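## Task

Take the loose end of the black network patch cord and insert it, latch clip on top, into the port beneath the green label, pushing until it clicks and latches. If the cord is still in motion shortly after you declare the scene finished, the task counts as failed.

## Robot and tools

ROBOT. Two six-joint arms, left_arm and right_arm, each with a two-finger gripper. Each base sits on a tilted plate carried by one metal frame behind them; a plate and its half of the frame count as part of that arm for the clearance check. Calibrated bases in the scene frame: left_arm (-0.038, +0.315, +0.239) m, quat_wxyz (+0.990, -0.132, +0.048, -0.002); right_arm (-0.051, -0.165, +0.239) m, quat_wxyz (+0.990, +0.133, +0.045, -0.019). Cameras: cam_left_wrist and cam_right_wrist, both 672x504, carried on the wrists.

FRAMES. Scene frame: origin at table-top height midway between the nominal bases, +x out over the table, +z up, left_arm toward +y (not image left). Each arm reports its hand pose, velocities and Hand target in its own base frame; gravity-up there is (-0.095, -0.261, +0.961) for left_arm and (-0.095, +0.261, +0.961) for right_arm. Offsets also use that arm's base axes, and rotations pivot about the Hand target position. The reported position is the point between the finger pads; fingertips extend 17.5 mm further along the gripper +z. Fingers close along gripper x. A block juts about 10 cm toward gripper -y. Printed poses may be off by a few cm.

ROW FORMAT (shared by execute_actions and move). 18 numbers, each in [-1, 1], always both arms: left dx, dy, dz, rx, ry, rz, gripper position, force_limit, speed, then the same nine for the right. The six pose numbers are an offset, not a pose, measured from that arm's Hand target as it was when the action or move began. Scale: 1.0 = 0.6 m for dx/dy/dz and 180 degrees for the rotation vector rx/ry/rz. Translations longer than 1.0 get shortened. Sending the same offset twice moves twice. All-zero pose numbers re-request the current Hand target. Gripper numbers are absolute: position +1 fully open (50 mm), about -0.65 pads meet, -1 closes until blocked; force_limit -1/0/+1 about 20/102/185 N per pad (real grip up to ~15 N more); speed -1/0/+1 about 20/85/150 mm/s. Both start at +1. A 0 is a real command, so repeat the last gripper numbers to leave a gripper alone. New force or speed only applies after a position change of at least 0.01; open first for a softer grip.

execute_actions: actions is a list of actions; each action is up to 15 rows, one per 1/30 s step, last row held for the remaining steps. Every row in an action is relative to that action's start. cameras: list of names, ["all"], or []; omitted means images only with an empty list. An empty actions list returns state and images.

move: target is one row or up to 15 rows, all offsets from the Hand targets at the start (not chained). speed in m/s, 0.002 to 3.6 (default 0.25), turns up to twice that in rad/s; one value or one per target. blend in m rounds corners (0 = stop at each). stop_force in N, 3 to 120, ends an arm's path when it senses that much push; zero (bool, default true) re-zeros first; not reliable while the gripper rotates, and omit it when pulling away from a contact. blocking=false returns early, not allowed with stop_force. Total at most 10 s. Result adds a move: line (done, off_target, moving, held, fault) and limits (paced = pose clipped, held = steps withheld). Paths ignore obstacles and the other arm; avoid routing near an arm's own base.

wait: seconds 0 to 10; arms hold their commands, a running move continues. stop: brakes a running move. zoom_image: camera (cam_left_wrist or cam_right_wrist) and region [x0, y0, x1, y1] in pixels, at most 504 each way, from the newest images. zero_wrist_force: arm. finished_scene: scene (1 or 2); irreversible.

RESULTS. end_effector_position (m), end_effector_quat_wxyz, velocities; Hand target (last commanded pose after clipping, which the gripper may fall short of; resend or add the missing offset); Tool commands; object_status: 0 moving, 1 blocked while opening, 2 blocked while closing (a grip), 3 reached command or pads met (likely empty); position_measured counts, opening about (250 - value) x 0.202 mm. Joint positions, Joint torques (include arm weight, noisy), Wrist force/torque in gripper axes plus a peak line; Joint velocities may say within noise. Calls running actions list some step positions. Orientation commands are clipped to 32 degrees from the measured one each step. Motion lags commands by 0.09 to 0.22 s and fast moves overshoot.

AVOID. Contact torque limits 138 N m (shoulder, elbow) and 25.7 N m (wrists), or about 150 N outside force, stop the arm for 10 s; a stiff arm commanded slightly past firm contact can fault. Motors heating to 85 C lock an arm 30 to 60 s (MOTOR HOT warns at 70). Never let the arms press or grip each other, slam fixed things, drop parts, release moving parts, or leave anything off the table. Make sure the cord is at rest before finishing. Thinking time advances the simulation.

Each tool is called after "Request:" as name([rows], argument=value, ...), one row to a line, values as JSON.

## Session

Request:
execute_actions(actions=[])

Scene clock: 0.00 s.
left_arm: end_effector_position=(+0.7641, +0.1577, +0.2719) position_measured=3 object_status=3 end_effector_quat_wxyz=(+0.119, -0.667, +0.731, +0.079) | right_arm: end_effector_position=(+0.7587, +0.1882, -0.0938) position_measured=3 object_status=3 end_effector_quat_wxyz=(+0.286, +0.945, +0.131, +0.089)
Joint positions: left_arm=[-0.063 -0.948 0.93 4.678 -1.289 3.179] | right_arm=[3.75 -2.582 -1.276 -0.971 0.973 1.94]
Joint velocities: within noise
Joint torques (N m): no reading
Wrist force (N): no reading
Wrist torque (N m): no reading
Wrist force, peak (N): no reading
Hand target: left_arm +0.7641, +0.1577, +0.2719; +0.119, -0.667, +0.731, +0.079 | right_arm +0.7587, +0.1882, -0.0938; +0.286, +0.945, +0.131, +0.089
Tool commands: left_gripper/position=+1.0 left_gripper/force_limit=+1.0 left_gripper/speed=+1.0 right_gripper/position=+1.0 right_gripper/force_limit=+1.0 right_gripper/speed=+1.0

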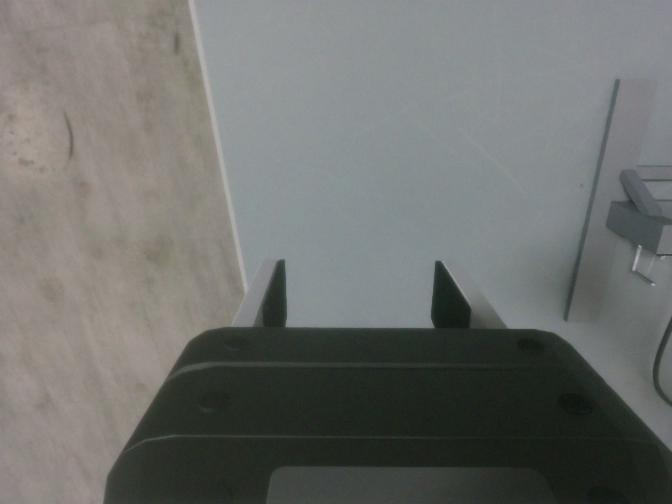

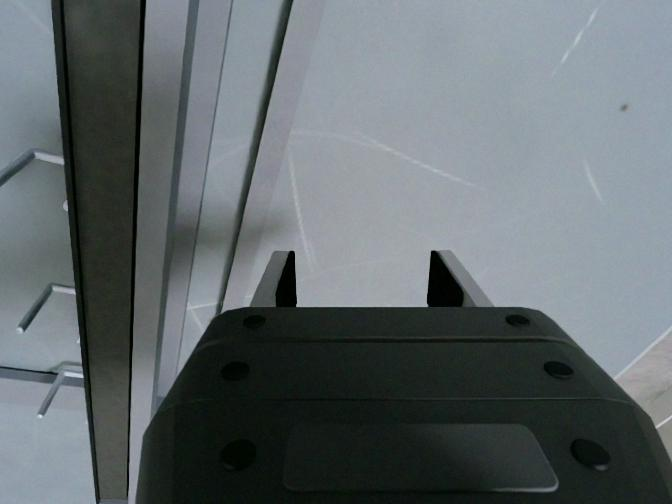

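Request:
move([
  [0,0,0,0,0,0,1,1,1,-0.039,0.109,0.4,0,0,0,1,1,1],
  [0,0,0,0,0,0,1,1,1,-0.7335,-0.006,0.364,0,0,0,1,1,1],
], blend=[0.05,0], speed=0.3, cameras=["cam_right_wrist"])

Request:
zoom_image(camera="cam_right_wrist", region=[336, 0, 672, 252])

Scene clock: 7.30 s.
left_arm: end_effector_position=(+0.7641, +0.1577, +0.2719) position_measured=3 object_status=3 end_effector_quat_wxyz=(+0.119, -0.667, +0.731, +0.079) | right_arm: end_effector_position=(+0.3186, +0.1846, +0.1246) position_measured=3 object_status=3 end_effector_quat_wxyz=(+0.286, +0.945, +0.131, +0.089)
Joint positions: left_arm=[-0.063 -0.948 0.93 4.678 -1.289 3.179] | right_arm=[4.369 -1.481 -2.209 -1.481 1.156 2.621]
Joint torques (N m): left_arm=[-13.51 -49.26 -22.96 -2.95 0.06 0.26] | right_arm=[16.24 19.34 15.62 1.13 0.96 1.06]
Wrist force (N): left_arm=[0.2 0.4 0.0] | right_arm=[-0.2 -0.1 0.0]
Wrist torque (N m): left_arm=[0.06 -0.03 0.00] | right_arm=[-0.01 0.01 -0.08]
Wrist force, peak (N): left_arm=[0.2 0.6 0.2] | right_arm=[-0.5 -0.9 2.5]
Hand target: left_arm +0.7641, +0.1577, +0.2719; +0.119, -0.667, +0.731, +0.079 | right_arm +0.3186, +0.1846, +0.1246; +0.286, +0.945, +0.131, +0.089
Off the commanded pose: left_arm 0.000 m, 0 deg | right_arm 0.000 m, 0 deg.
move: done
Images, in order (width x height): cam_right_wrist 672x504.

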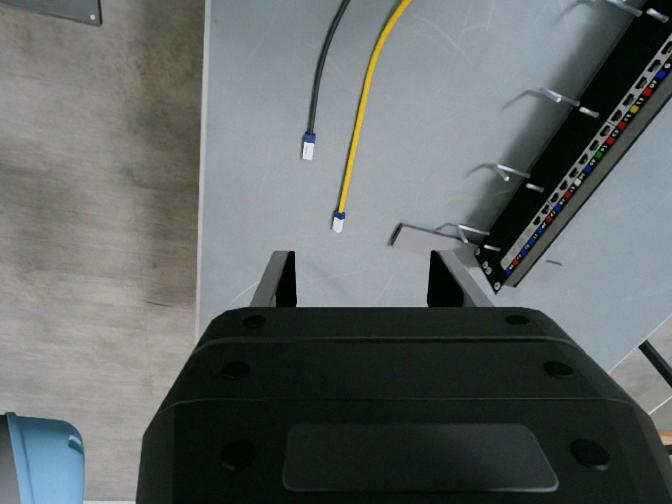

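Scaled by 1.500 from the camera's 672x504 image, which has a finer 960x720 frame.

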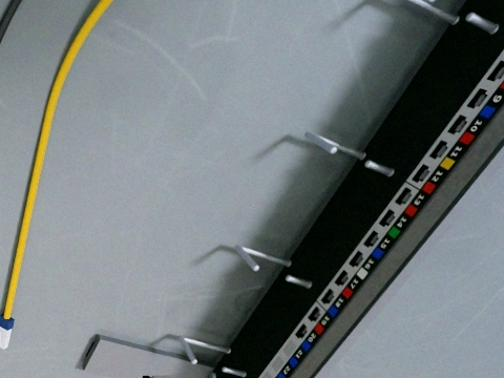

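Request:
zoom_image(camera="cam_right_wrist", region=[280, 120, 360, 180])

Request:
zoom_image(camera="cam_right_wrist", region=[540, 60, 672, 200])

Scaled by 6.300 from the camera's 672x504 image, which has a finer 960x720 frame.

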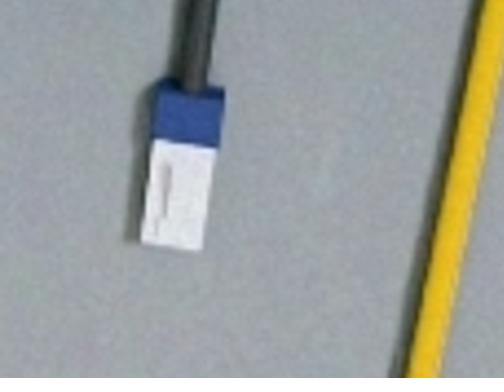

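Scaled by 3.600 from the camera's 672x504 image, which has a finer 960x720 frame.

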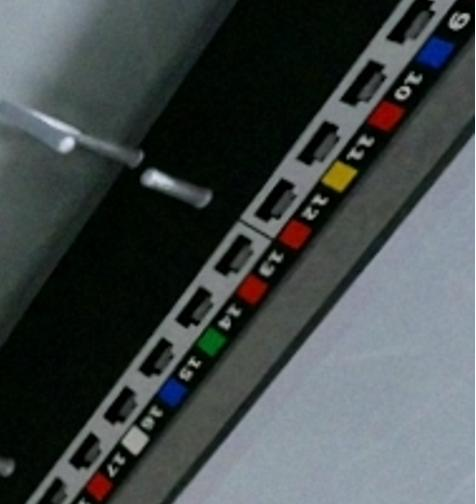

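Request:
move(target=[0,0,0,0,0,0,1,1,1, 0.0875,-0.328,-0.3655,0.0672,0.0233,-0.0538,1,1,1], speed=0.25, cameras=["cam_right_wrist"])

Request:
zoom_image(camera="cam_right_wrist", region=[280, 170, 440, 290])

Scene clock: 31.87 s.
left_arm: end_effector_position=(+0.7641, +0.1577, +0.2719) position_measured=3 object_status=3 end_effector_quat_wxyz=(+0.119, -0.667, +0.731, +0.079) | right_arm: end_effector_position=(+0.3711, -0.0122, -0.0947) position_measured=3 object_status=3 end_effector_quat_wxyz=(+0.186, +0.980, +0.051, +0.043)
Joint positions: left_arm=[-0.063 -0.948 0.93 4.678 -1.289 3.179] | right_arm=[3.76 -2.006 -2.58 -0.26 1.209 2.11]
Joint torques (N m): left_arm=[-14.07 -48.38 -23.23 -2.96 0.19 0.25] | right_arm=[-0.09 15.02 15.61 4.69 1.33 -1.74]
Wrist force (N): left_arm=[0.1 0.3 0.0] | right_arm=[-0.5 0.1 0.5]
Wrist torque (N m): left_arm=[0.05 -0.01 0.00] | right_arm=[-0.01 0.06 0.05]
Wrist force, peak (N): left_arm=[0.5 0.4 -0.2] | right_arm=[-0.7 1.3 2.1]
Hand target: left_arm +0.7641, +0.1577, +0.2719; +0.119, -0.667, +0.731, +0.079 | right_arm +0.3711, -0.0122, -0.0947; +0.186, +0.980, +0.051, +0.043
Off the commanded pose: left_arm 0.000 m, 0 deg | right_arm 0.000 m, 0 deg.
move: done
Images, in order (width x height): cam_right_wrist 672x504.

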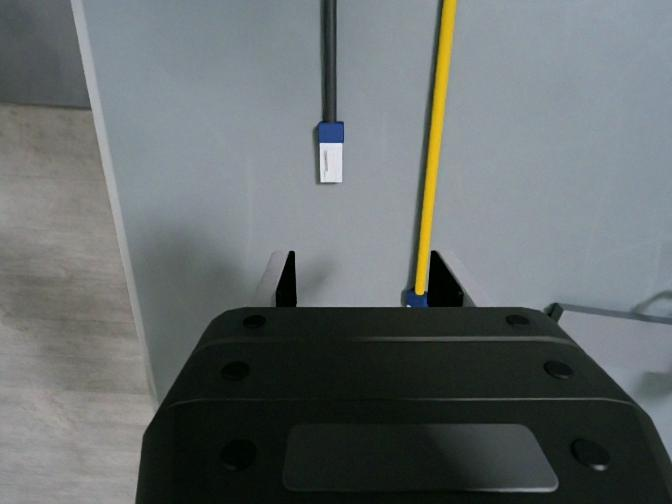

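Scaled by 3.150 from the camera's 672x504 image, which has a finer 960x720 frame.

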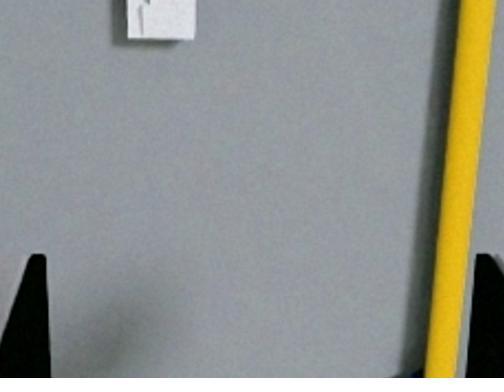

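Request:
move([
  [0,0,0,0,0,0,1,1,1, 0,0,0,0,0,0,0.2,-0.4,-0.5],
  [0,0,0,0,0,0,1,1,1, -0.0152,0.0165,-0.1101,0,0,0,0.2,-0.4,-0.5],
], speed=0.1, cameras=["cam_right_wrist"])

Request:
zoom_image(camera="cam_right_wrist", region=[260, 170, 470, 330])

Scene clock: 40.87 s.
left_arm: end_effector_position=(+0.7641, +0.1577, +0.2719) position_measured=3 object_status=3 end_effector_quat_wxyz=(+0.119, -0.667, +0.731, +0.079) | right_arm: end_effector_position=(+0.3620, -0.0023, -0.1607) position_measured=123 object_status=3 end_effector_quat_wxyz=(+0.186, +0.980, +0.051, +0.043)
Joint positions: left_arm=[-0.063 -0.948 0.93 4.678 -1.289 3.179] | right_arm=[3.801 -2.291 -2.571 0 1.215 2.153]
Joint torques (N m): left_arm=[-13.91 -49.15 -23.22 -2.94 0.16 0.29] | right_arm=[20.18 20.34 9.89 4.76 -1.56 1.11]
Wrist force (N): left_arm=[0.3 0.2 0.1] | right_arm=[-0.5 0.2 0.5]
Wrist torque (N m): left_arm=[0.02 -0.05 0.00] | right_arm=[0.01 0.06 -0.04]
Wrist force, peak (N): left_arm=[0.6 0.3 0.0] | right_arm=[-0.8 -0.4 1.4]
Hand target: left_arm +0.7641, +0.1577, +0.2719; +0.119, -0.667, +0.731, +0.079 | right_arm +0.3620, -0.0023, -0.1608; +0.186, +0.980, +0.051, +0.043
Off the commanded pose: left_arm 0.000 m, 0 deg | right_arm 0.000 m, 0 deg.
move: done
Images, in order (width x height): cam_right_wrist 672x504.

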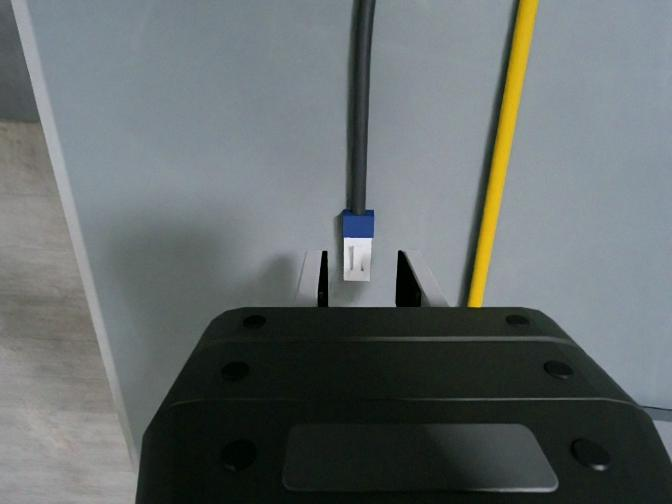

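Scaled by 2.400 from the camera's 672x504 image, which has a finer 960x720 frame.

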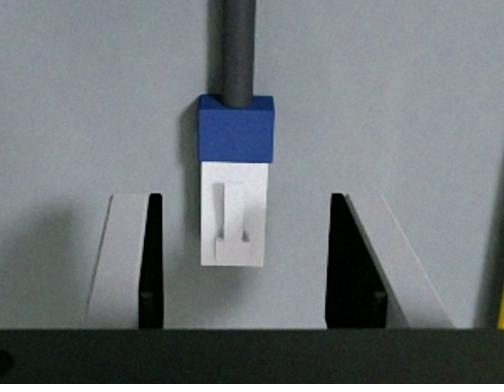

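Request:
move(target=[0,0,0,0,0,0,1,1,1, 0.0047,-0.0153,-0.0465,0,0,0,0.2,-0.4,-0.5], stop_force=5, speed=0.03)

Request:
move(target=[0,0,0,0,0,0,1,1,1, 0,0,0,0,0,0,-1,-0.2,-1], cameras=["cam_right_wrist"])

Request:
zoom_image(camera="cam_right_wrist", region=[300, 230, 430, 320])

Scene clock: 47.73 s.
left_arm: end_effector_position=(+0.7641, +0.1577, +0.2719) position_measured=3 object_status=3 end_effector_quat_wxyz=(+0.119, -0.667, +0.731, +0.079) | right_arm: end_effector_position=(+0.3648, -0.0115, -0.1887) position_measured=123 object_status=3 end_effector_quat_wxyz=(+0.186, +0.980, +0.051, +0.043)
Joint positions: left_arm=[-0.063 -0.948 0.93 4.678 -1.289 3.179] | right_arm=[3.773 -2.412 -2.544 0.104 1.21 2.124]
Joint torques (N m): left_arm=[-13.36 -48.85 -23.41 -2.91 0.22 0.25] | right_arm=[2.67 21.14 7.73 4.43 -1.76 -1.69]
Wrist force (N): left_arm=[0.1 0.2 0.2] | right_arm=[-0.2 0.2 0.5]
Wrist torque (N m): left_arm=[0.02 0.00 0.00] | right_arm=[0.01 0.01 0.06]
Wrist force, peak (N): left_arm=[0.5 0.6 0.4] | right_arm=[-0.6 0.5 0.6]
Hand target: left_arm +0.7641, +0.1577, +0.2719; +0.119, -0.667, +0.731, +0.079 | right_arm +0.3648, -0.0115, -0.1887; +0.186, +0.980, +0.051, +0.043
Off the commanded pose: left_arm 0.000 m, 0 deg | right_arm 0.000 m, 0 deg.
move: done

Scene clock: 48.73 s.
left_arm: end_effector_position=(+0.7641, +0.1577, +0.2719) position_measured=3 object_status=3 end_effector_quat_wxyz=(+0.119, -0.667, +0.731, +0.079) | right_arm: end_effector_position=(+0.3648, -0.0115, -0.1887) position_measured=197 object_status=2 end_effector_quat_wxyz=(+0.186, +0.980, +0.051, +0.043)
Joint positions: left_arm=[-0.063 -0.948 0.93 4.678 -1.289 3.179] | right_arm=[3.773 -2.412 -2.544 0.104 1.21 2.124]
Joint torques (N m): left_arm=[-13.81 -49.17 -22.73 -2.84 0.37 0.15] | right_arm=[2.29 21.03 7.31 4.31 -1.68 -1.76]
Wrist force (N): left_arm=[0.0 -0.1 -0.1] | right_arm=[-0.1 0.1 0.5]
Wrist torque (N m): left_arm=[-0.02 0.00 0.01] | right_arm=[-0.01 0.01 0.06]
Wrist force, peak (N): left_arm=[0.0 0.5 0.0] | right_arm=[-0.5 0.3 0.7]
Hand target: left_arm +0.7641, +0.1577, +0.2719; +0.119, -0.667, +0.731, +0.079 | right_arm +0.3648, -0.0115, -0.1887; +0.186, +0.980, +0.051, +0.043
Off the commanded pose: left_arm 0.000 m, 0 deg | right_arm 0.000 m, 0 deg.
move: done
Images, in order (width x height): cam_right_wrist 672x504.

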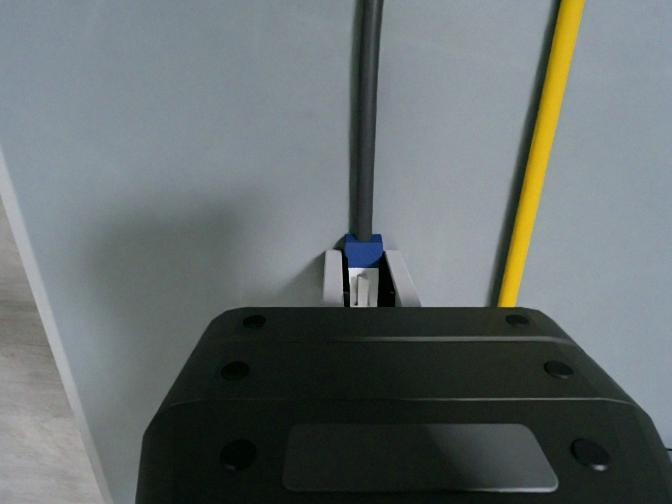

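Scaled by 3.877 from the camera's 672x504 image, which has a finer 960x720 frame.

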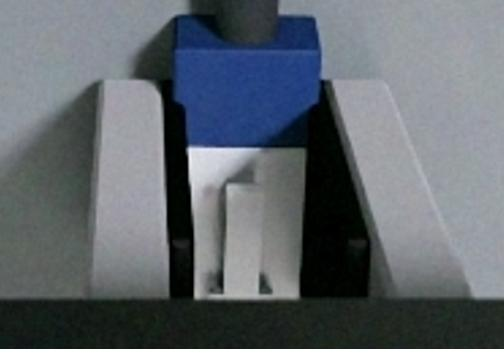

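Request:
move(target=[0,0,0,0,0,0,1,1,1, 0,0,0,0,0,0,0.3,-0.4,-0.5])

Request:
move(target=[0,0,0,0,0,0,1,1,1, -0.0025,0.0255,-0.0072,0,0,0,0.3,-0.4,-0.5], speed=0.05)

Request:
move(target=[0,0,0,0,0,0,1,1,1, 0,0,0,0,0,0,-1,-0.2,-1], cameras=["cam_right_wrist"])

Request:
zoom_image(camera="cam_right_wrist", region=[300, 230, 430, 320])

Scene clock: 53.30 s.
left_arm: end_effector_position=(+0.7641, +0.1577, +0.2719) position_measured=3 object_status=3 end_effector_quat_wxyz=(+0.119, -0.667, +0.731, +0.079) | right_arm: end_effector_position=(+0.3648, -0.0115, -0.1887) position_measured=107 object_status=3 end_effector_quat_wxyz=(+0.186, +0.980, +0.051, +0.043)
Joint positions: left_arm=[-0.063 -0.948 0.93 4.678 -1.289 3.179] | right_arm=[3.773 -2.412 -2.544 0.104 1.21 2.124]
Joint torques (N m): left_arm=[-13.7 -48.56 -23.56 -2.88 0.33 0.25] | right_arm=[3.2 21.4 6.08 3.54 -1.24 -1.58]
Wrist force (N): left_arm=[0.1 0.1 0.2] | right_arm=[-0.4 0.4 0.5]
Wrist torque (N m): left_arm=[0.01 -0.01 0.00] | right_arm=[0.04 0.04 0.06]
Wrist force, peak (N): left_arm=[-0.1 0.5 0.5] | right_arm=[-0.5 0.3 0.8]
Hand target: left_arm +0.7641, +0.1577, +0.2719; +0.119, -0.667, +0.731, +0.079 | right_arm +0.3648, -0.0115, -0.1887; +0.186, +0.980, +0.051, +0.043
Off the commanded pose: left_arm 0.000 m, 0 deg | right_arm 0.000 m, 0 deg.
move: done

Scene clock: 54.13 s.
left_arm: end_effector_position=(+0.7641, +0.1577, +0.2719) position_measured=3 object_status=3 end_effector_quat_wxyz=(+0.119, -0.667, +0.731, +0.079) | right_arm: end_effector_position=(+0.3633, +0.0038, -0.1930) position_measured=107 object_status=3 end_effector_quat_wxyz=(+0.186, +0.980, +0.051, +0.043)
Joint positions: left_arm=[-0.063 -0.948 0.93 4.678 -1.289 3.179] | right_arm=[3.814 -2.42 -2.534 0.088 1.216 2.166]
Joint torques (N m): left_arm=[-13.16 -48.62 -21.95 -2.78 0.34 0.31] | right_arm=[20.97 21.29 7.22 1.47 1.27 1.33]
Wrist force (N): left_arm=[0.2 0.1 -0.2] | right_arm=[-0.3 0.0 0.4]
Wrist torque (N m): left_arm=[0.01 -0.03 0.00] | right_arm=[-0.03 0.03 -0.04]
Wrist force, peak (N): left_arm=[0.1 0.6 0.1] | right_arm=[-0.4 0.9 0.8]
Hand target: left_arm +0.7641, +0.1577, +0.2719; +0.119, -0.667, +0.731, +0.079 | right_arm +0.3633, +0.0038, -0.1930; +0.186, +0.980, +0.051, +0.043
Off the commanded pose: left_arm 0.000 m, 0 deg | right_arm 0.000 m, 0 deg.
move: done

Scene clock: 55.27 s.
left_arm: end_effector_position=(+0.7641, +0.1577, +0.2719) position_measured=3 object_status=3 end_effector_quat_wxyz=(+0.119, -0.667, +0.731, +0.079) | right_arm: end_effector_position=(+0.3633, +0.0038, -0.1930) position_measured=198 object_status=2 end_effector_quat_wxyz=(+0.186, +0.980, +0.051, +0.043)
Joint positions: left_arm=[-0.063 -0.948 0.93 4.678 -1.289 3.179] | right_arm=[3.814 -2.42 -2.534 0.088 1.216 2.167]
Joint torques (N m): left_arm=[-13.65 -49.2 -22.64 -2.85 0.46 0.36] | right_arm=[20.51 21.41 6.94 1.72 1.18 1.1]
Wrist force (N): left_arm=[0.1 0.2 0.1] | right_arm=[-0.5 0.2 0.3]
Wrist torque (N m): left_arm=[0.03 -0.01 0.00] | right_arm=[0.01 0.08 -0.04]
Wrist force, peak (N): left_arm=[0.1 0.6 0.3] | right_arm=[-0.5 0.1 0.7]
Hand target: left_arm +0.7641, +0.1577, +0.2719; +0.119, -0.667, +0.731, +0.079 | right_arm +0.3633, +0.0038, -0.1930; +0.186, +0.980, +0.051, +0.043
Off the commanded pose: left_arm 0.000 m, 0 deg | right_arm 0.000 m, 0 deg.
move: done
Images, in order (width x height): cam_right_wrist 672x504.

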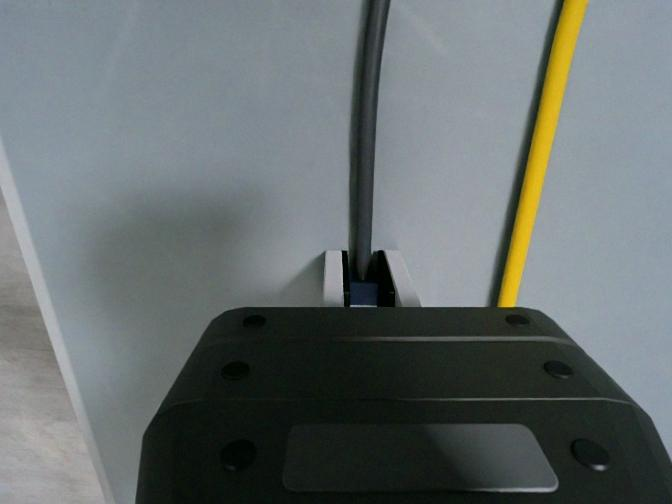

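Scaled by 3.877 from the camera's 672x504 image, which has a finer 960x720 frame.

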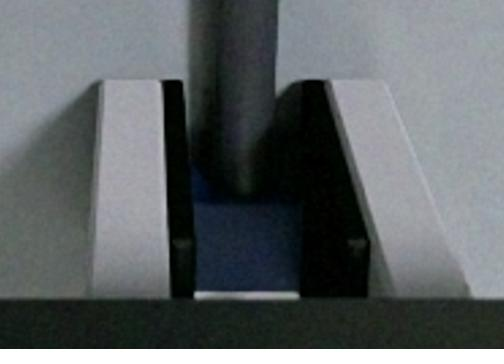

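Request:
move([
  [0,0,0,0,0,0,1,1,1, -0.0157,0.0435,0.16,0,0,0,-1,-0.2,-1],
  [0,0,0,0,0,0,1,1,1, 0.3457,0.1155,0.132,-0.0417,0.1147,0.4223,-1,-0.2,-1],
], speed=0.2, blend=[0.02,0])

Request:
move([
  [0,0,0,0,0,0,-0.6,1,1,0,0,0,0,0,0,-1,-0.2,-1],
  [-0.3,-0.45,-0.2,-0.193,-0.296,-0.344,-0.6,1,1,0,0,0,0,0,0,-1,-0.2,-1],
  [-0.372,-0.698,-0.604,-0.193,-0.296,-0.344,-0.6,1,1,0,0,0,0,0,0,-1,-0.2,-1],
], speed=0.3, cameras=["all"])

Scene clock: 74.37 s.
left_arm: end_effector_position=(+0.7641, +0.1577, +0.2719) position_measured=3 object_status=3 end_effector_quat_wxyz=(+0.119, -0.667, +0.731, +0.079) | right_arm: end_effector_position=(+0.5707, +0.0731, -0.1138) position_measured=198 object_status=2 end_effector_quat_wxyz=(+0.168, +0.720, +0.673, -0.019)
Joint positions: left_arm=[-0.063 -0.948 0.93 4.678 -1.289 3.179] | right_arm=[3.659 -2.266 -2.055 -0.348 1.234 0.579]
Joint torques (N m): left_arm=[-13.65 -48.33 -23.07 -2.6 0.6 0.32] | right_arm=[4.39 30.06 20.16 1.95 1.38 -1.71]
Wrist force (N): left_arm=[0.0 0.1 0.1] | right_arm=[-0.2 0.1 0.6]
Wrist torque (N m): left_arm=[0.02 0.01 0.01] | right_arm=[-0.01 0.01 0.08]
Wrist force, peak (N): left_arm=[0.5 0.3 0.5] | right_arm=[-0.5 0.0 2.3]
Hand target: left_arm +0.7641, +0.1577, +0.2719; +0.119, -0.667, +0.731, +0.079 | right_arm +0.5707, +0.0731, -0.1138; +0.168, +0.720, +0.673, -0.019
Off the commanded pose: left_arm 0.000 m, 0 deg | right_arm 0.000 m, 0 deg.
move: done

Scene clock: 79.50 s.
left_arm: end_effector_position=(+0.5409, -0.2610, -0.0904) position_measured=242 object_status=3 end_effector_quat_wxyz=(+0.248, -0.186, +0.820, -0.482) | right_arm: end_effector_position=(+0.5707, +0.0731, -0.1138) position_measured=198 object_status=2 end_effector_quat_wxyz=(+0.168, +0.720, +0.673, -0.019)
Joint positions: left_arm=[-0.546 -0.363 2.103 1.848 -1.867 3.534] | right_arm=[3.659 -2.266 -2.055 -0.348 1.234 0.579]
Joint torques (N m): left_arm=[-23.5 -26.63 -11.87 -5.12 1.61 -1.81] | right_arm=[5.3 30.24 20.03 1.83 1.29 -1.68]
Wrist force (N): left_arm=[1.3 -1.3 0.0] | right_arm=[-0.3 0.0 0.6]
Wrist torque (N m): left_arm=[-0.21 -0.04 0.43] | right_arm=[-0.02 0.02 0.07]
Wrist force, peak (N): left_arm=[-0.9 -3.4 -1.7] | right_arm=[-0.4 0.0 0.9]
Hand target: left_arm +0.5409, -0.2611, -0.0905; +0.248, -0.186, +0.820, -0.482 | right_arm +0.5707, +0.0731, -0.1138; +0.168, +0.720, +0.673, -0.019
Off the commanded pose: left_arm 0.000 m, 0 deg | right_arm 0.000 m, 0 deg.
move: done

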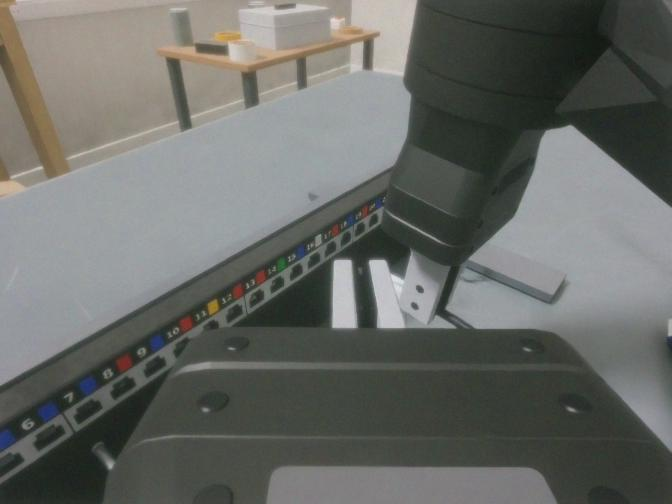

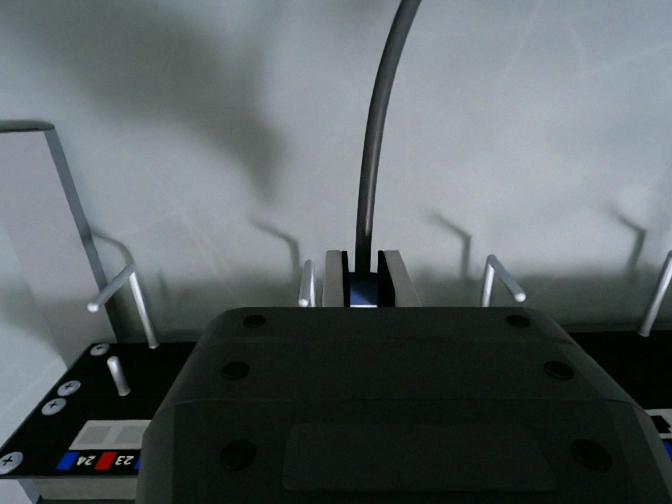

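Request:
move(target=[0,0,0,0,0,0,-0.6,1,1, 0.0702,-0.0048,0.0013,-0.0007,0.0019,0.0069,-1,-0.2,-1], speed=0.06, stop_force=8, cameras=["all"])

Request:
zoom_image(camera="cam_left_wrist", region=[240, 210, 400, 330])

Request:
zoom_image(camera="cam_right_wrist", region=[0, 330, 210, 460])

Request:
zoom_image(camera="cam_right_wrist", region=[540, 330, 672, 430])

Scene clock: 87.03 s.
left_arm: end_effector_position=(+0.5409, -0.2611, -0.0905) position_measured=242 object_status=3 end_effector_quat_wxyz=(+0.248, -0.186, +0.820, -0.482) | right_arm: end_effector_position=(+0.6128, +0.0703, -0.1130) position_measured=198 object_status=2 end_effector_quat_wxyz=(+0.167, +0.713, +0.681, -0.020)
Joint positions: left_arm=[-0.546 -0.362 2.103 1.848 -1.867 3.534] | right_arm=[3.617 -2.312 -1.935 -0.406 1.238 0.511]
Joint torques (N m): left_arm=[-22.99 -26.1 -10.6 -5.32 1.26 -1.62] | right_arm=[5.38 33.08 21.5 1.92 1.26 -1.7]
Wrist force (N): left_arm=[1.3 -1.6 0.2] | right_arm=[-0.3 -0.2 0.9]
Wrist torque (N m): left_arm=[-0.25 -0.04 0.44] | right_arm=[-0.06 0.01 0.06]
Wrist force, peak (N): left_arm=[1.5 -1.7 -0.3] | right_arm=[-0.6 0.7 0.8]
Hand target: left_arm +0.5409, -0.2611, -0.0905; +0.248, -0.186, +0.820, -0.482 | right_arm +0.6128, +0.0703, -0.1130; +0.167, +0.713, +0.681, -0.020
Off the commanded pose: left_arm 0.000 m, 0 deg | right_arm 0.000 m, 0 deg.
move: done

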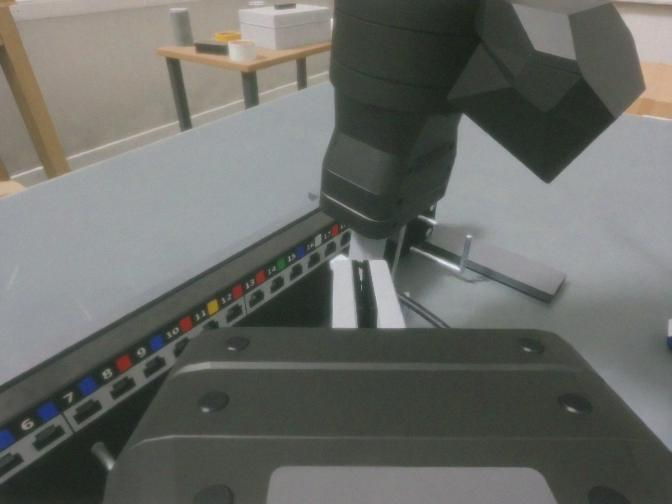

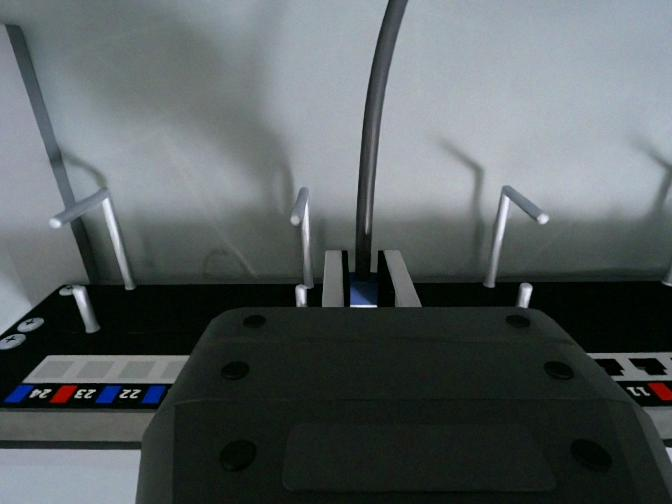

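Scaled by 3.150 from the camera's 672x504 image, which has a finer 960x720 frame.

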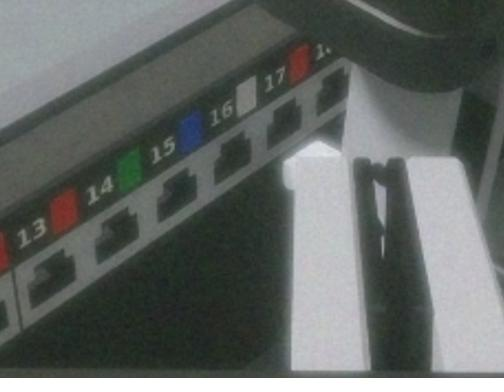

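Scaled by 2.400 from the camera's 672x504 image, which has a finer 960x720 frame.

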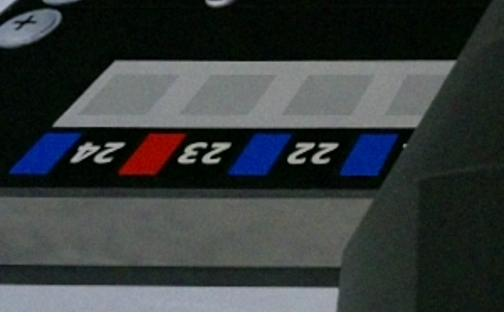

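Scaled by 3.818 from the camera's 672x504 image, which has a finer 960x720 frame.

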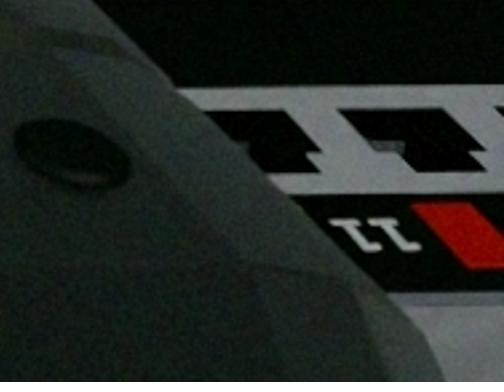

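Request:
move(target=[-0.061,0.0567,0.0805,0,0,0,-0.6,1,1, 0,0,0,0,0,0,-1,-0.2,-1], speed=0.1)

Request:
move(target=[0,0,0,0,0,0,-0.6,1,1, 0.0057,0.0747,-0.0198,0,0,0,-1,-0.2,-1], speed=0.06, stop_force=8, cameras=["all"])

Request:
zoom_image(camera="cam_left_wrist", region=[275, 205, 375, 280])

Request:
zoom_image(camera="cam_right_wrist", region=[0, 330, 210, 460])

Request:
zoom_image(camera="cam_right_wrist", region=[540, 330, 672, 430])

Scene clock: 100.17 s.
left_arm: end_effector_position=(+0.5044, -0.2271, -0.0422) position_measured=242 object_status=3 end_effector_quat_wxyz=(+0.248, -0.186, +0.820, -0.482) | right_arm: end_effector_position=(+0.6128, +0.0703, -0.1130) position_measured=198 object_status=2 end_effector_quat_wxyz=(+0.167, +0.713, +0.681, -0.020)
Joint positions: left_arm=[-0.515 -0.473 2.281 1.785 -1.895 3.548] | right_arm=[3.617 -2.312 -1.935 -0.406 1.238 0.511]
Joint torques (N m): left_arm=[-2.64 -45.6 15.68 -5.37 -3.53 2.21] | right_arm=[5.7 33.69 21.86 1.86 1.33 -1.71]
Wrist force (N): left_arm=[1.2 -1.8 -0.1] | right_arm=[-0.4 -0.1 0.7]
Wrist torque (N m): left_arm=[-0.27 -0.01 0.31] | right_arm=[-0.04 0.03 0.07]
Wrist force, peak (N): left_arm=[1.1 -2.0 -0.8] | right_arm=[-0.6 -0.2 1.1]
Hand target: left_arm +0.5043, -0.2271, -0.0422; +0.248, -0.186, +0.820, -0.482 | right_arm +0.6128, +0.0703, -0.1130; +0.167, +0.713, +0.681, -0.020
Off the commanded pose: left_arm 0.000 m, 0 deg | right_arm 0.000 m, 0 deg.
move: done

Scene clock: 101.83 s.
left_arm: end_effector_position=(+0.5043, -0.2271, -0.0422) position_measured=242 object_status=3 end_effector_quat_wxyz=(+0.248, -0.186, +0.820, -0.482) | right_arm: end_effector_position=(+0.6162, +0.1151, -0.1249) position_measured=198 object_status=2 end_effector_quat_wxyz=(+0.167, +0.713, +0.681, -0.020)
Joint positions: left_arm=[-0.515 -0.474 2.281 1.785 -1.895 3.548] | right_arm=[3.682 -2.351 -1.885 -0.44 1.235 0.58]
Joint torques (N m): left_arm=[-2.25 -44.61 13.84 -5.02 -3.6 2.08] | right_arm=[24.82 34.39 22.25 1.76 -1.63 1.15]
Wrist force (N): left_arm=[1.3 -1.5 0.0] | right_arm=[-0.4 -0.1 0.8]
Wrist torque (N m): left_arm=[-0.22 -0.02 0.31] | right_arm=[-0.04 0.03 -0.03]
Wrist force, peak (N): left_arm=[1.4 -1.8 0.0] | right_arm=[-1.4 0.2 0.8]
Hand target: left_arm +0.5043, -0.2271, -0.0422; +0.248, -0.186, +0.820, -0.482 | right_arm +0.6162, +0.1151, -0.1249; +0.167, +0.713, +0.681, -0.020
Off the commanded pose: left_arm 0.000 m, 0 deg | right_arm 0.000 m, 0 deg.
move: done

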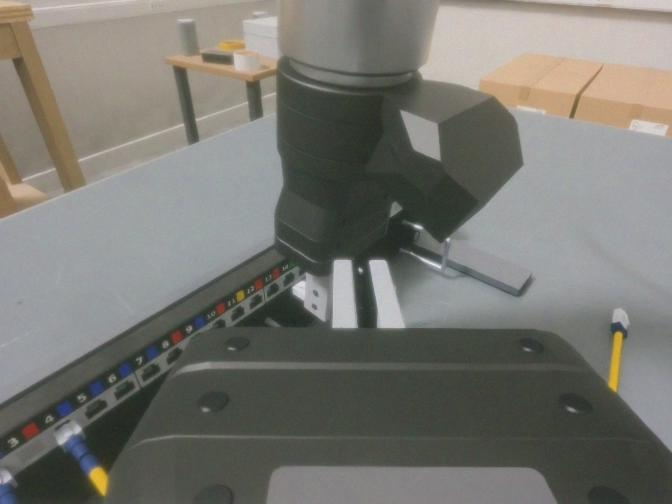

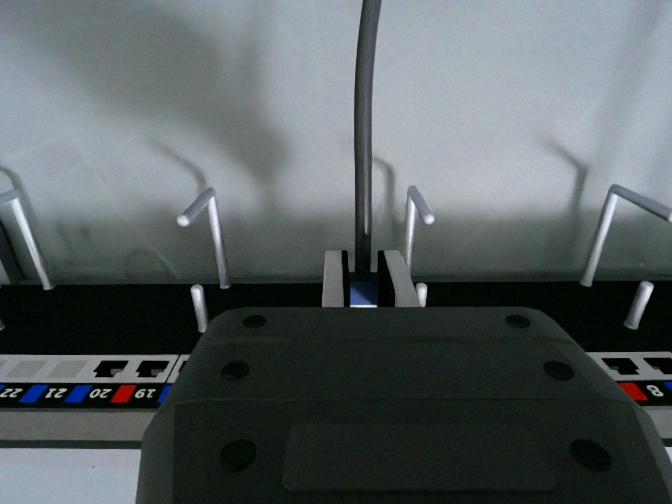

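Scaled by 5.040 from the camera's 672x504 image, which has a finer 960x720 frame.

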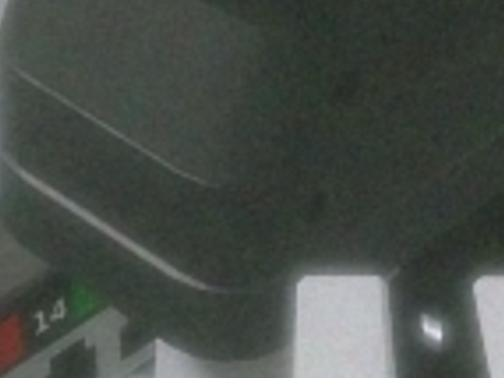

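Scaled by 2.400 from the camera's 672x504 image, which has a finer 960x720 frame.

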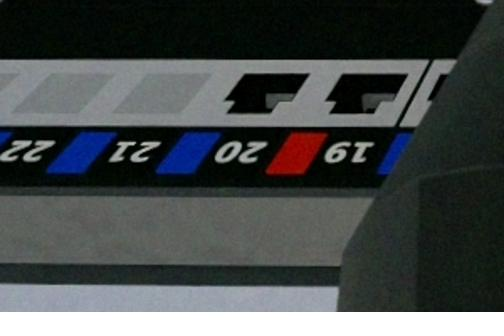

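Scaled by 3.818 from the camera's 672x504 image, which has a finer 960x720 frame.

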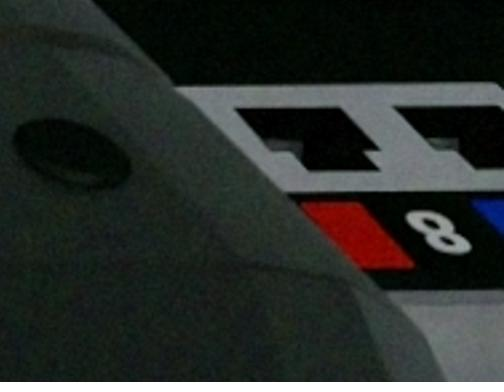

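Request:
move(target=[0.0673,0.0178,-0.0597,0,0,0,-0.6,1,1, 0.0001,0.0026,-0.0007,0,0,0,-1,-0.2,-1], speed=0.06, cameras=["all"])

Request:
zoom_image(camera="cam_left_wrist", region=[275, 205, 375, 280])

Scene clock: 109.00 s.
left_arm: end_effector_position=(+0.5447, -0.2164, -0.0780) position_measured=242 object_status=3 end_effector_quat_wxyz=(+0.248, -0.186, +0.820, -0.482) | right_arm: end_effector_position=(+0.6163, +0.1166, -0.1253) position_measured=198 object_status=2 end_effector_quat_wxyz=(+0.167, +0.713, +0.681, -0.020)
Joint positions: left_arm=[-0.435 -0.396 2.135 1.867 -1.967 3.585] | right_arm=[3.685 -2.353 -1.883 -0.441 1.235 0.583]
Joint torques (N m): left_arm=[-3.24 -26.01 -11.74 -1.19 -3.4 2.23] | right_arm=[24.22 34.84 22.54 1.9 -1.64 1.03]
Wrist force (N): left_arm=[1.2 -1.6 -0.3] | right_arm=[-0.4 0.1 0.9]
Wrist torque (N m): left_arm=[-0.23 -0.02 0.30] | right_arm=[-0.02 0.02 -0.04]
Wrist force, peak (N): left_arm=[1.6 -2.3 -0.4] | right_arm=[-0.5 0.0 1.0]
Hand target: left_arm +0.5447, -0.2164, -0.0780; +0.248, -0.186, +0.820, -0.482 | right_arm +0.6163, +0.1166, -0.1253; +0.167, +0.713, +0.681, -0.020
Off the commanded pose: left_arm 0.000 m, 0 deg | right_arm 0.000 m, 0 deg.
move: done

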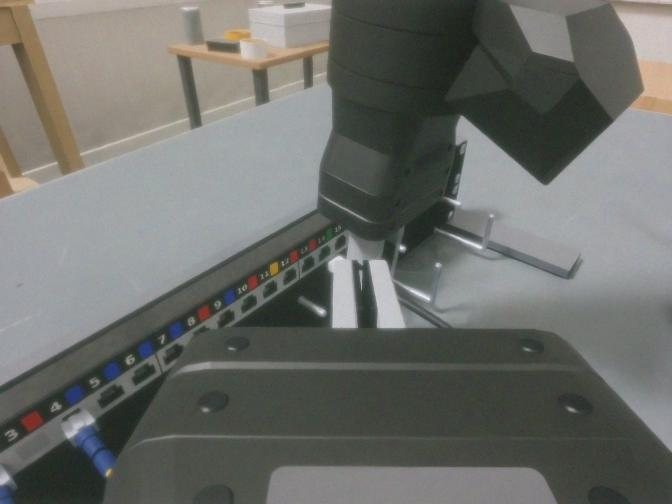

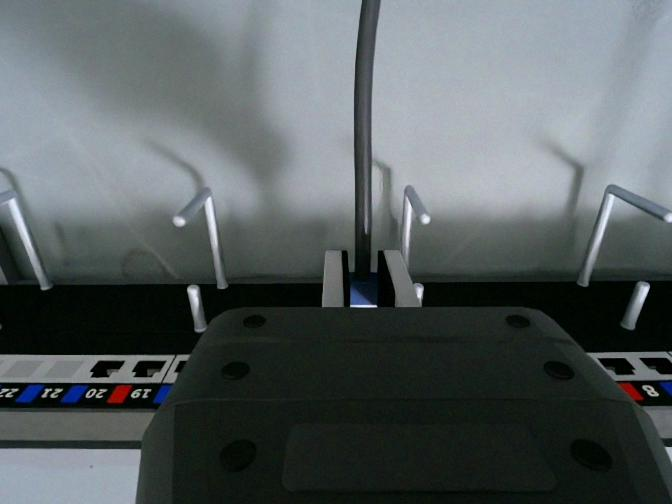

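Scaled by 5.040 from the camera's 672x504 image, which has a finer 960x720 frame.

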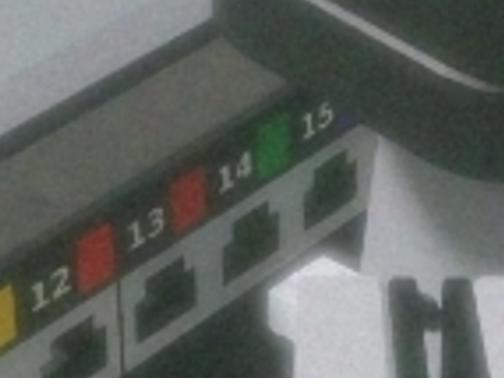

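Request:
move(target=[-0.016,-0.017,-0.048,0,0,0,-0.6,1,1, 0,0,0,0,0,0,-1,-0.2,-1], speed=0.06, cameras=["cam_left_wrist"])

Request:
zoom_image(camera="cam_left_wrist", region=[255, 190, 345, 257])

Scene clock: 112.97 s.
left_arm: end_effector_position=(+0.5351, -0.2266, -0.1067) position_measured=242 object_status=3 end_effector_quat_wxyz=(+0.248, -0.186, +0.820, -0.482) | right_arm: end_effector_position=(+0.6163, +0.1166, -0.1253) position_measured=198 object_status=2 end_effector_quat_wxyz=(+0.167, +0.713, +0.681, -0.020)
Joint positions: left_arm=[-0.472 -0.313 2.105 1.807 -1.934 3.568] | right_arm=[3.685 -2.353 -1.883 -0.441 1.235 0.583]
Joint torques (N m): left_arm=[-22.32 -26.16 -9.65 -5.41 1.3 -1.75] | right_arm=[24.61 34.49 22.44 1.81 -1.69 1.13]
Wrist force (N): left_arm=[0.8 -1.5 0.0] | right_arm=[-0.3 -0.2 0.8]
Wrist torque (N m): left_arm=[-0.24 0.05 0.43] | right_arm=[-0.05 0.02 -0.04]
Wrist force, peak (N): left_arm=[1.3 -2.0 0.0] | right_arm=[-0.5 0.0 1.0]
Hand target: left_arm +0.5351, -0.2266, -0.1068; +0.248, -0.186, +0.820, -0.482 | right_arm +0.6163, +0.1166, -0.1253; +0.167, +0.713, +0.681, -0.020
Off the commanded pose: left_arm 0.000 m, 0 deg | right_arm 0.000 m, 0 deg.
move: done
Images, in order (width x height): cam_left_wrist 672x504.

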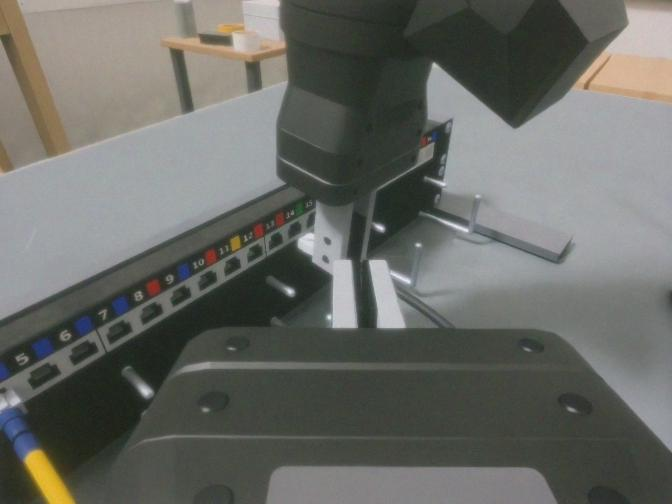

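Scaled by 5.600 from the camera's 672x504 image, which has a finer 960x720 frame.

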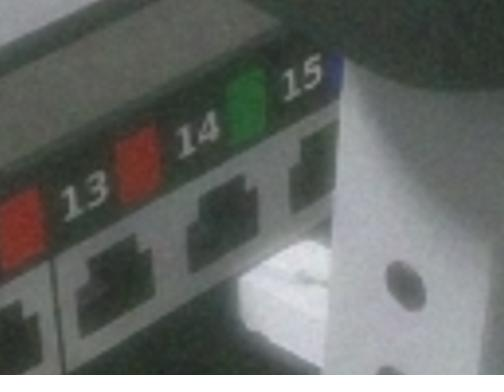

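Request:
move(target=[0,0,0,0,0,0,-0.6,1,1, 0.0083,-0.0004,0.0007,0,0,0,-1,-0.2,-1], speed=0.02, stop_force=5, cameras=["cam_left_wrist"])

Request:
zoom_image(camera="cam_left_wrist", region=[255, 190, 345, 257])

Scene clock: 130.50 s.
left_arm: end_effector_position=(+0.5351, -0.2266, -0.1068) position_measured=242 object_status=3 end_effector_quat_wxyz=(+0.248, -0.186, +0.820, -0.482) | right_arm: end_effector_position=(+0.6213, +0.1164, -0.1249) position_measured=198 object_status=2 end_effector_quat_wxyz=(+0.167, +0.713, +0.681, -0.020)
Joint positions: left_arm=[-0.472 -0.313 2.105 1.807 -1.934 3.568] | right_arm=[3.68 -2.358 -1.868 -0.449 1.235 0.578]
Joint torques (N m): left_arm=[-22.76 -26.14 -9.21 -5.09 1.31 -1.61] | right_arm=[6.49 34.95 22.15 1.87 1.32 -1.63]
Wrist force (N): left_arm=[0.8 -1.6 -0.3] | right_arm=[-0.4 0.0 0.6]
Wrist torque (N m): left_arm=[-0.24 0.05 0.42] | right_arm=[-0.02 0.02 0.06]
Wrist force, peak (N): left_arm=[1.1 -2.0 -0.2] | right_arm=[-0.5 0.0 1.0]
Hand target: left_arm +0.5351, -0.2266, -0.1068; +0.248, -0.186, +0.820, -0.482 | right_arm +0.6213, +0.1164, -0.1249; +0.167, +0.713, +0.681, -0.020
Off the commanded pose: left_arm 0.000 m, 0 deg | right_arm 0.000 m, 0 deg.
move: done
Images, in order (width x height): cam_left_wrist 672x504.

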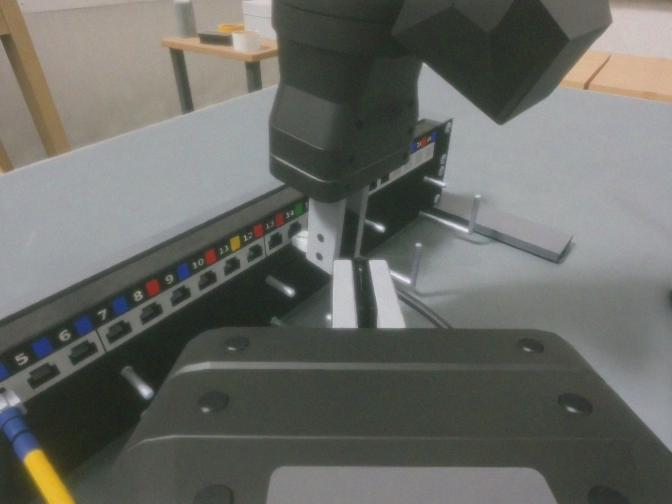

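Scaled by 5.600 from the camera's 672x504 image, which has a finer 960x720 frame.

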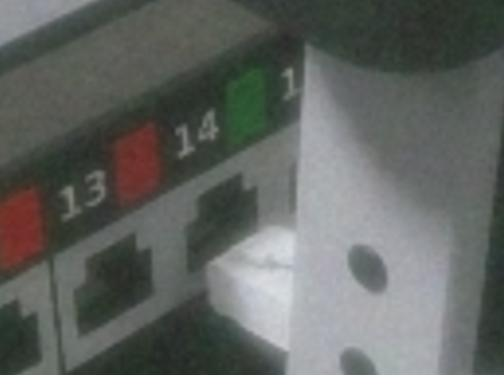

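Request:
move(target=[0,0,0,0,0,0,-0.6,1,1, -0.0005,0.0015,0.0056,0,0,0,-1,-0.2,-1], speed=0.02, stop_force=5, cameras=["all"])

Request:
zoom_image(camera="cam_left_wrist", region=[270, 210, 320, 247])

Request:
zoom_image(camera="cam_right_wrist", region=[0, 310, 210, 440])

Request:
zoom_image(camera="cam_right_wrist", region=[540, 310, 672, 410])

Request:
zoom_image(camera="cam_right_wrist", region=[300, 230, 430, 320])

Scene clock: 135.50 s.
left_arm: end_effector_position=(+0.5351, -0.2266, -0.1068) position_measured=242 object_status=3 end_effector_quat_wxyz=(+0.248, -0.186, +0.820, -0.482) | right_arm: end_effector_position=(+0.6210, +0.1173, -0.1215) position_measured=198 object_status=2 end_effector_quat_wxyz=(+0.167, +0.713, +0.681, -0.020)
Joint positions: left_arm=[-0.472 -0.313 2.105 1.807 -1.934 3.568] | right_arm=[3.682 -2.35 -1.869 -0.456 1.235 0.579]
Joint torques (N m): left_arm=[-22.92 -26.05 -9.23 -5.14 1.31 -1.64] | right_arm=[24.43 52.11 5.76 1.89 -1.25 1.03]
Wrist force (N): left_arm=[1.2 -1.7 -0.2] | right_arm=[-0.4 0.1 0.7]
Wrist torque (N m): left_arm=[-0.27 -0.02 0.42] | right_arm=[-0.01 0.01 -0.04]
Wrist force, peak (N): left_arm=[1.1 -2.1 0.1] | right_arm=[-0.6 -0.1 0.9]
Hand target: left_arm +0.5351, -0.2266, -0.1068; +0.248, -0.186, +0.820, -0.482 | right_arm +0.6210, +0.1173, -0.1215; +0.167, +0.713, +0.681, -0.020
Off the commanded pose: left_arm 0.000 m, 0 deg | right_arm 0.000 m, 0 deg.
move: done

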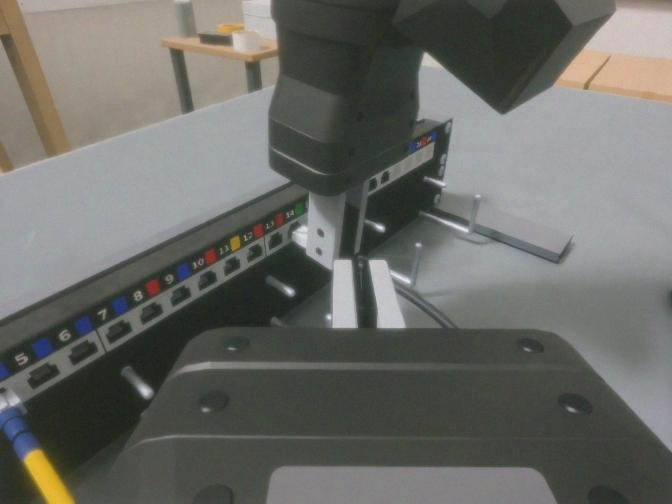

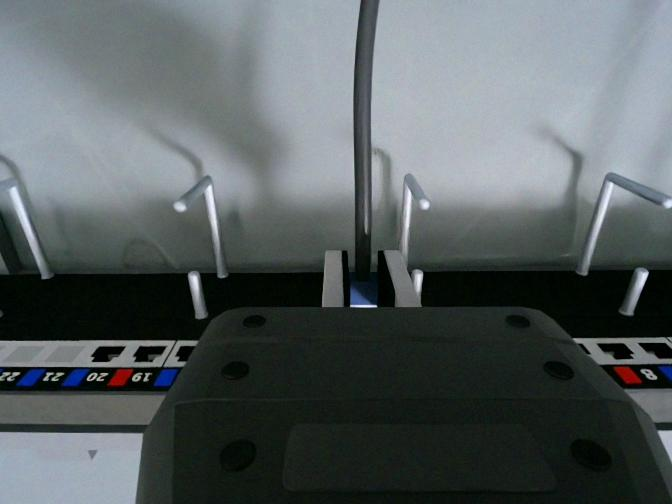

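Scaled by 10.080 from the camera's 672x504 image, which has a finer 960x720 frame.

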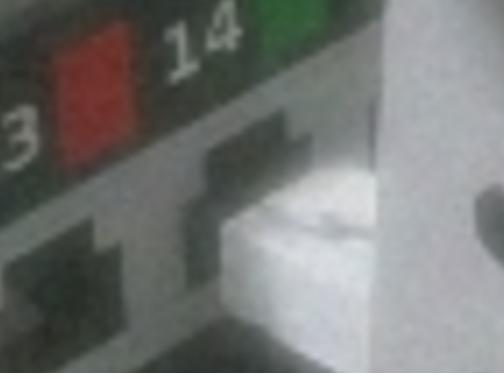

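Scaled by 2.400 from the camera's 672x504 image, which has a finer 960x720 frame.

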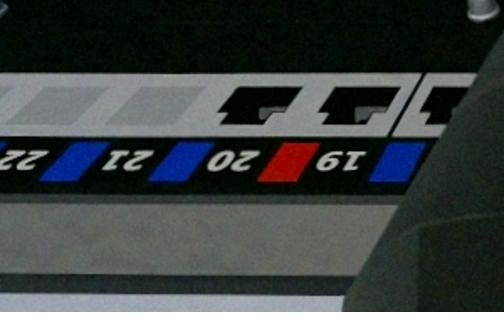

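Scaled by 3.818 from the camera's 672x504 image, which has a finer 960x720 frame.

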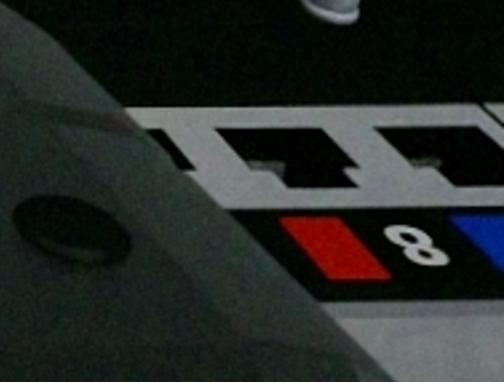

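Scaled by 3.877 from the camera's 672x504 image, which has a finer 960x720 frame.

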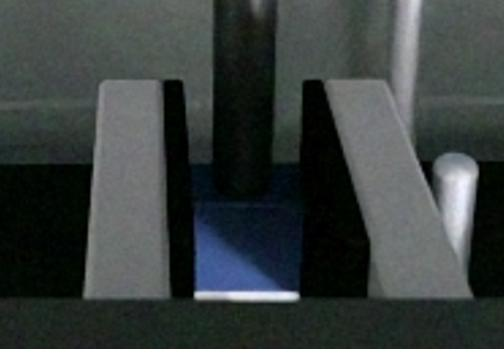

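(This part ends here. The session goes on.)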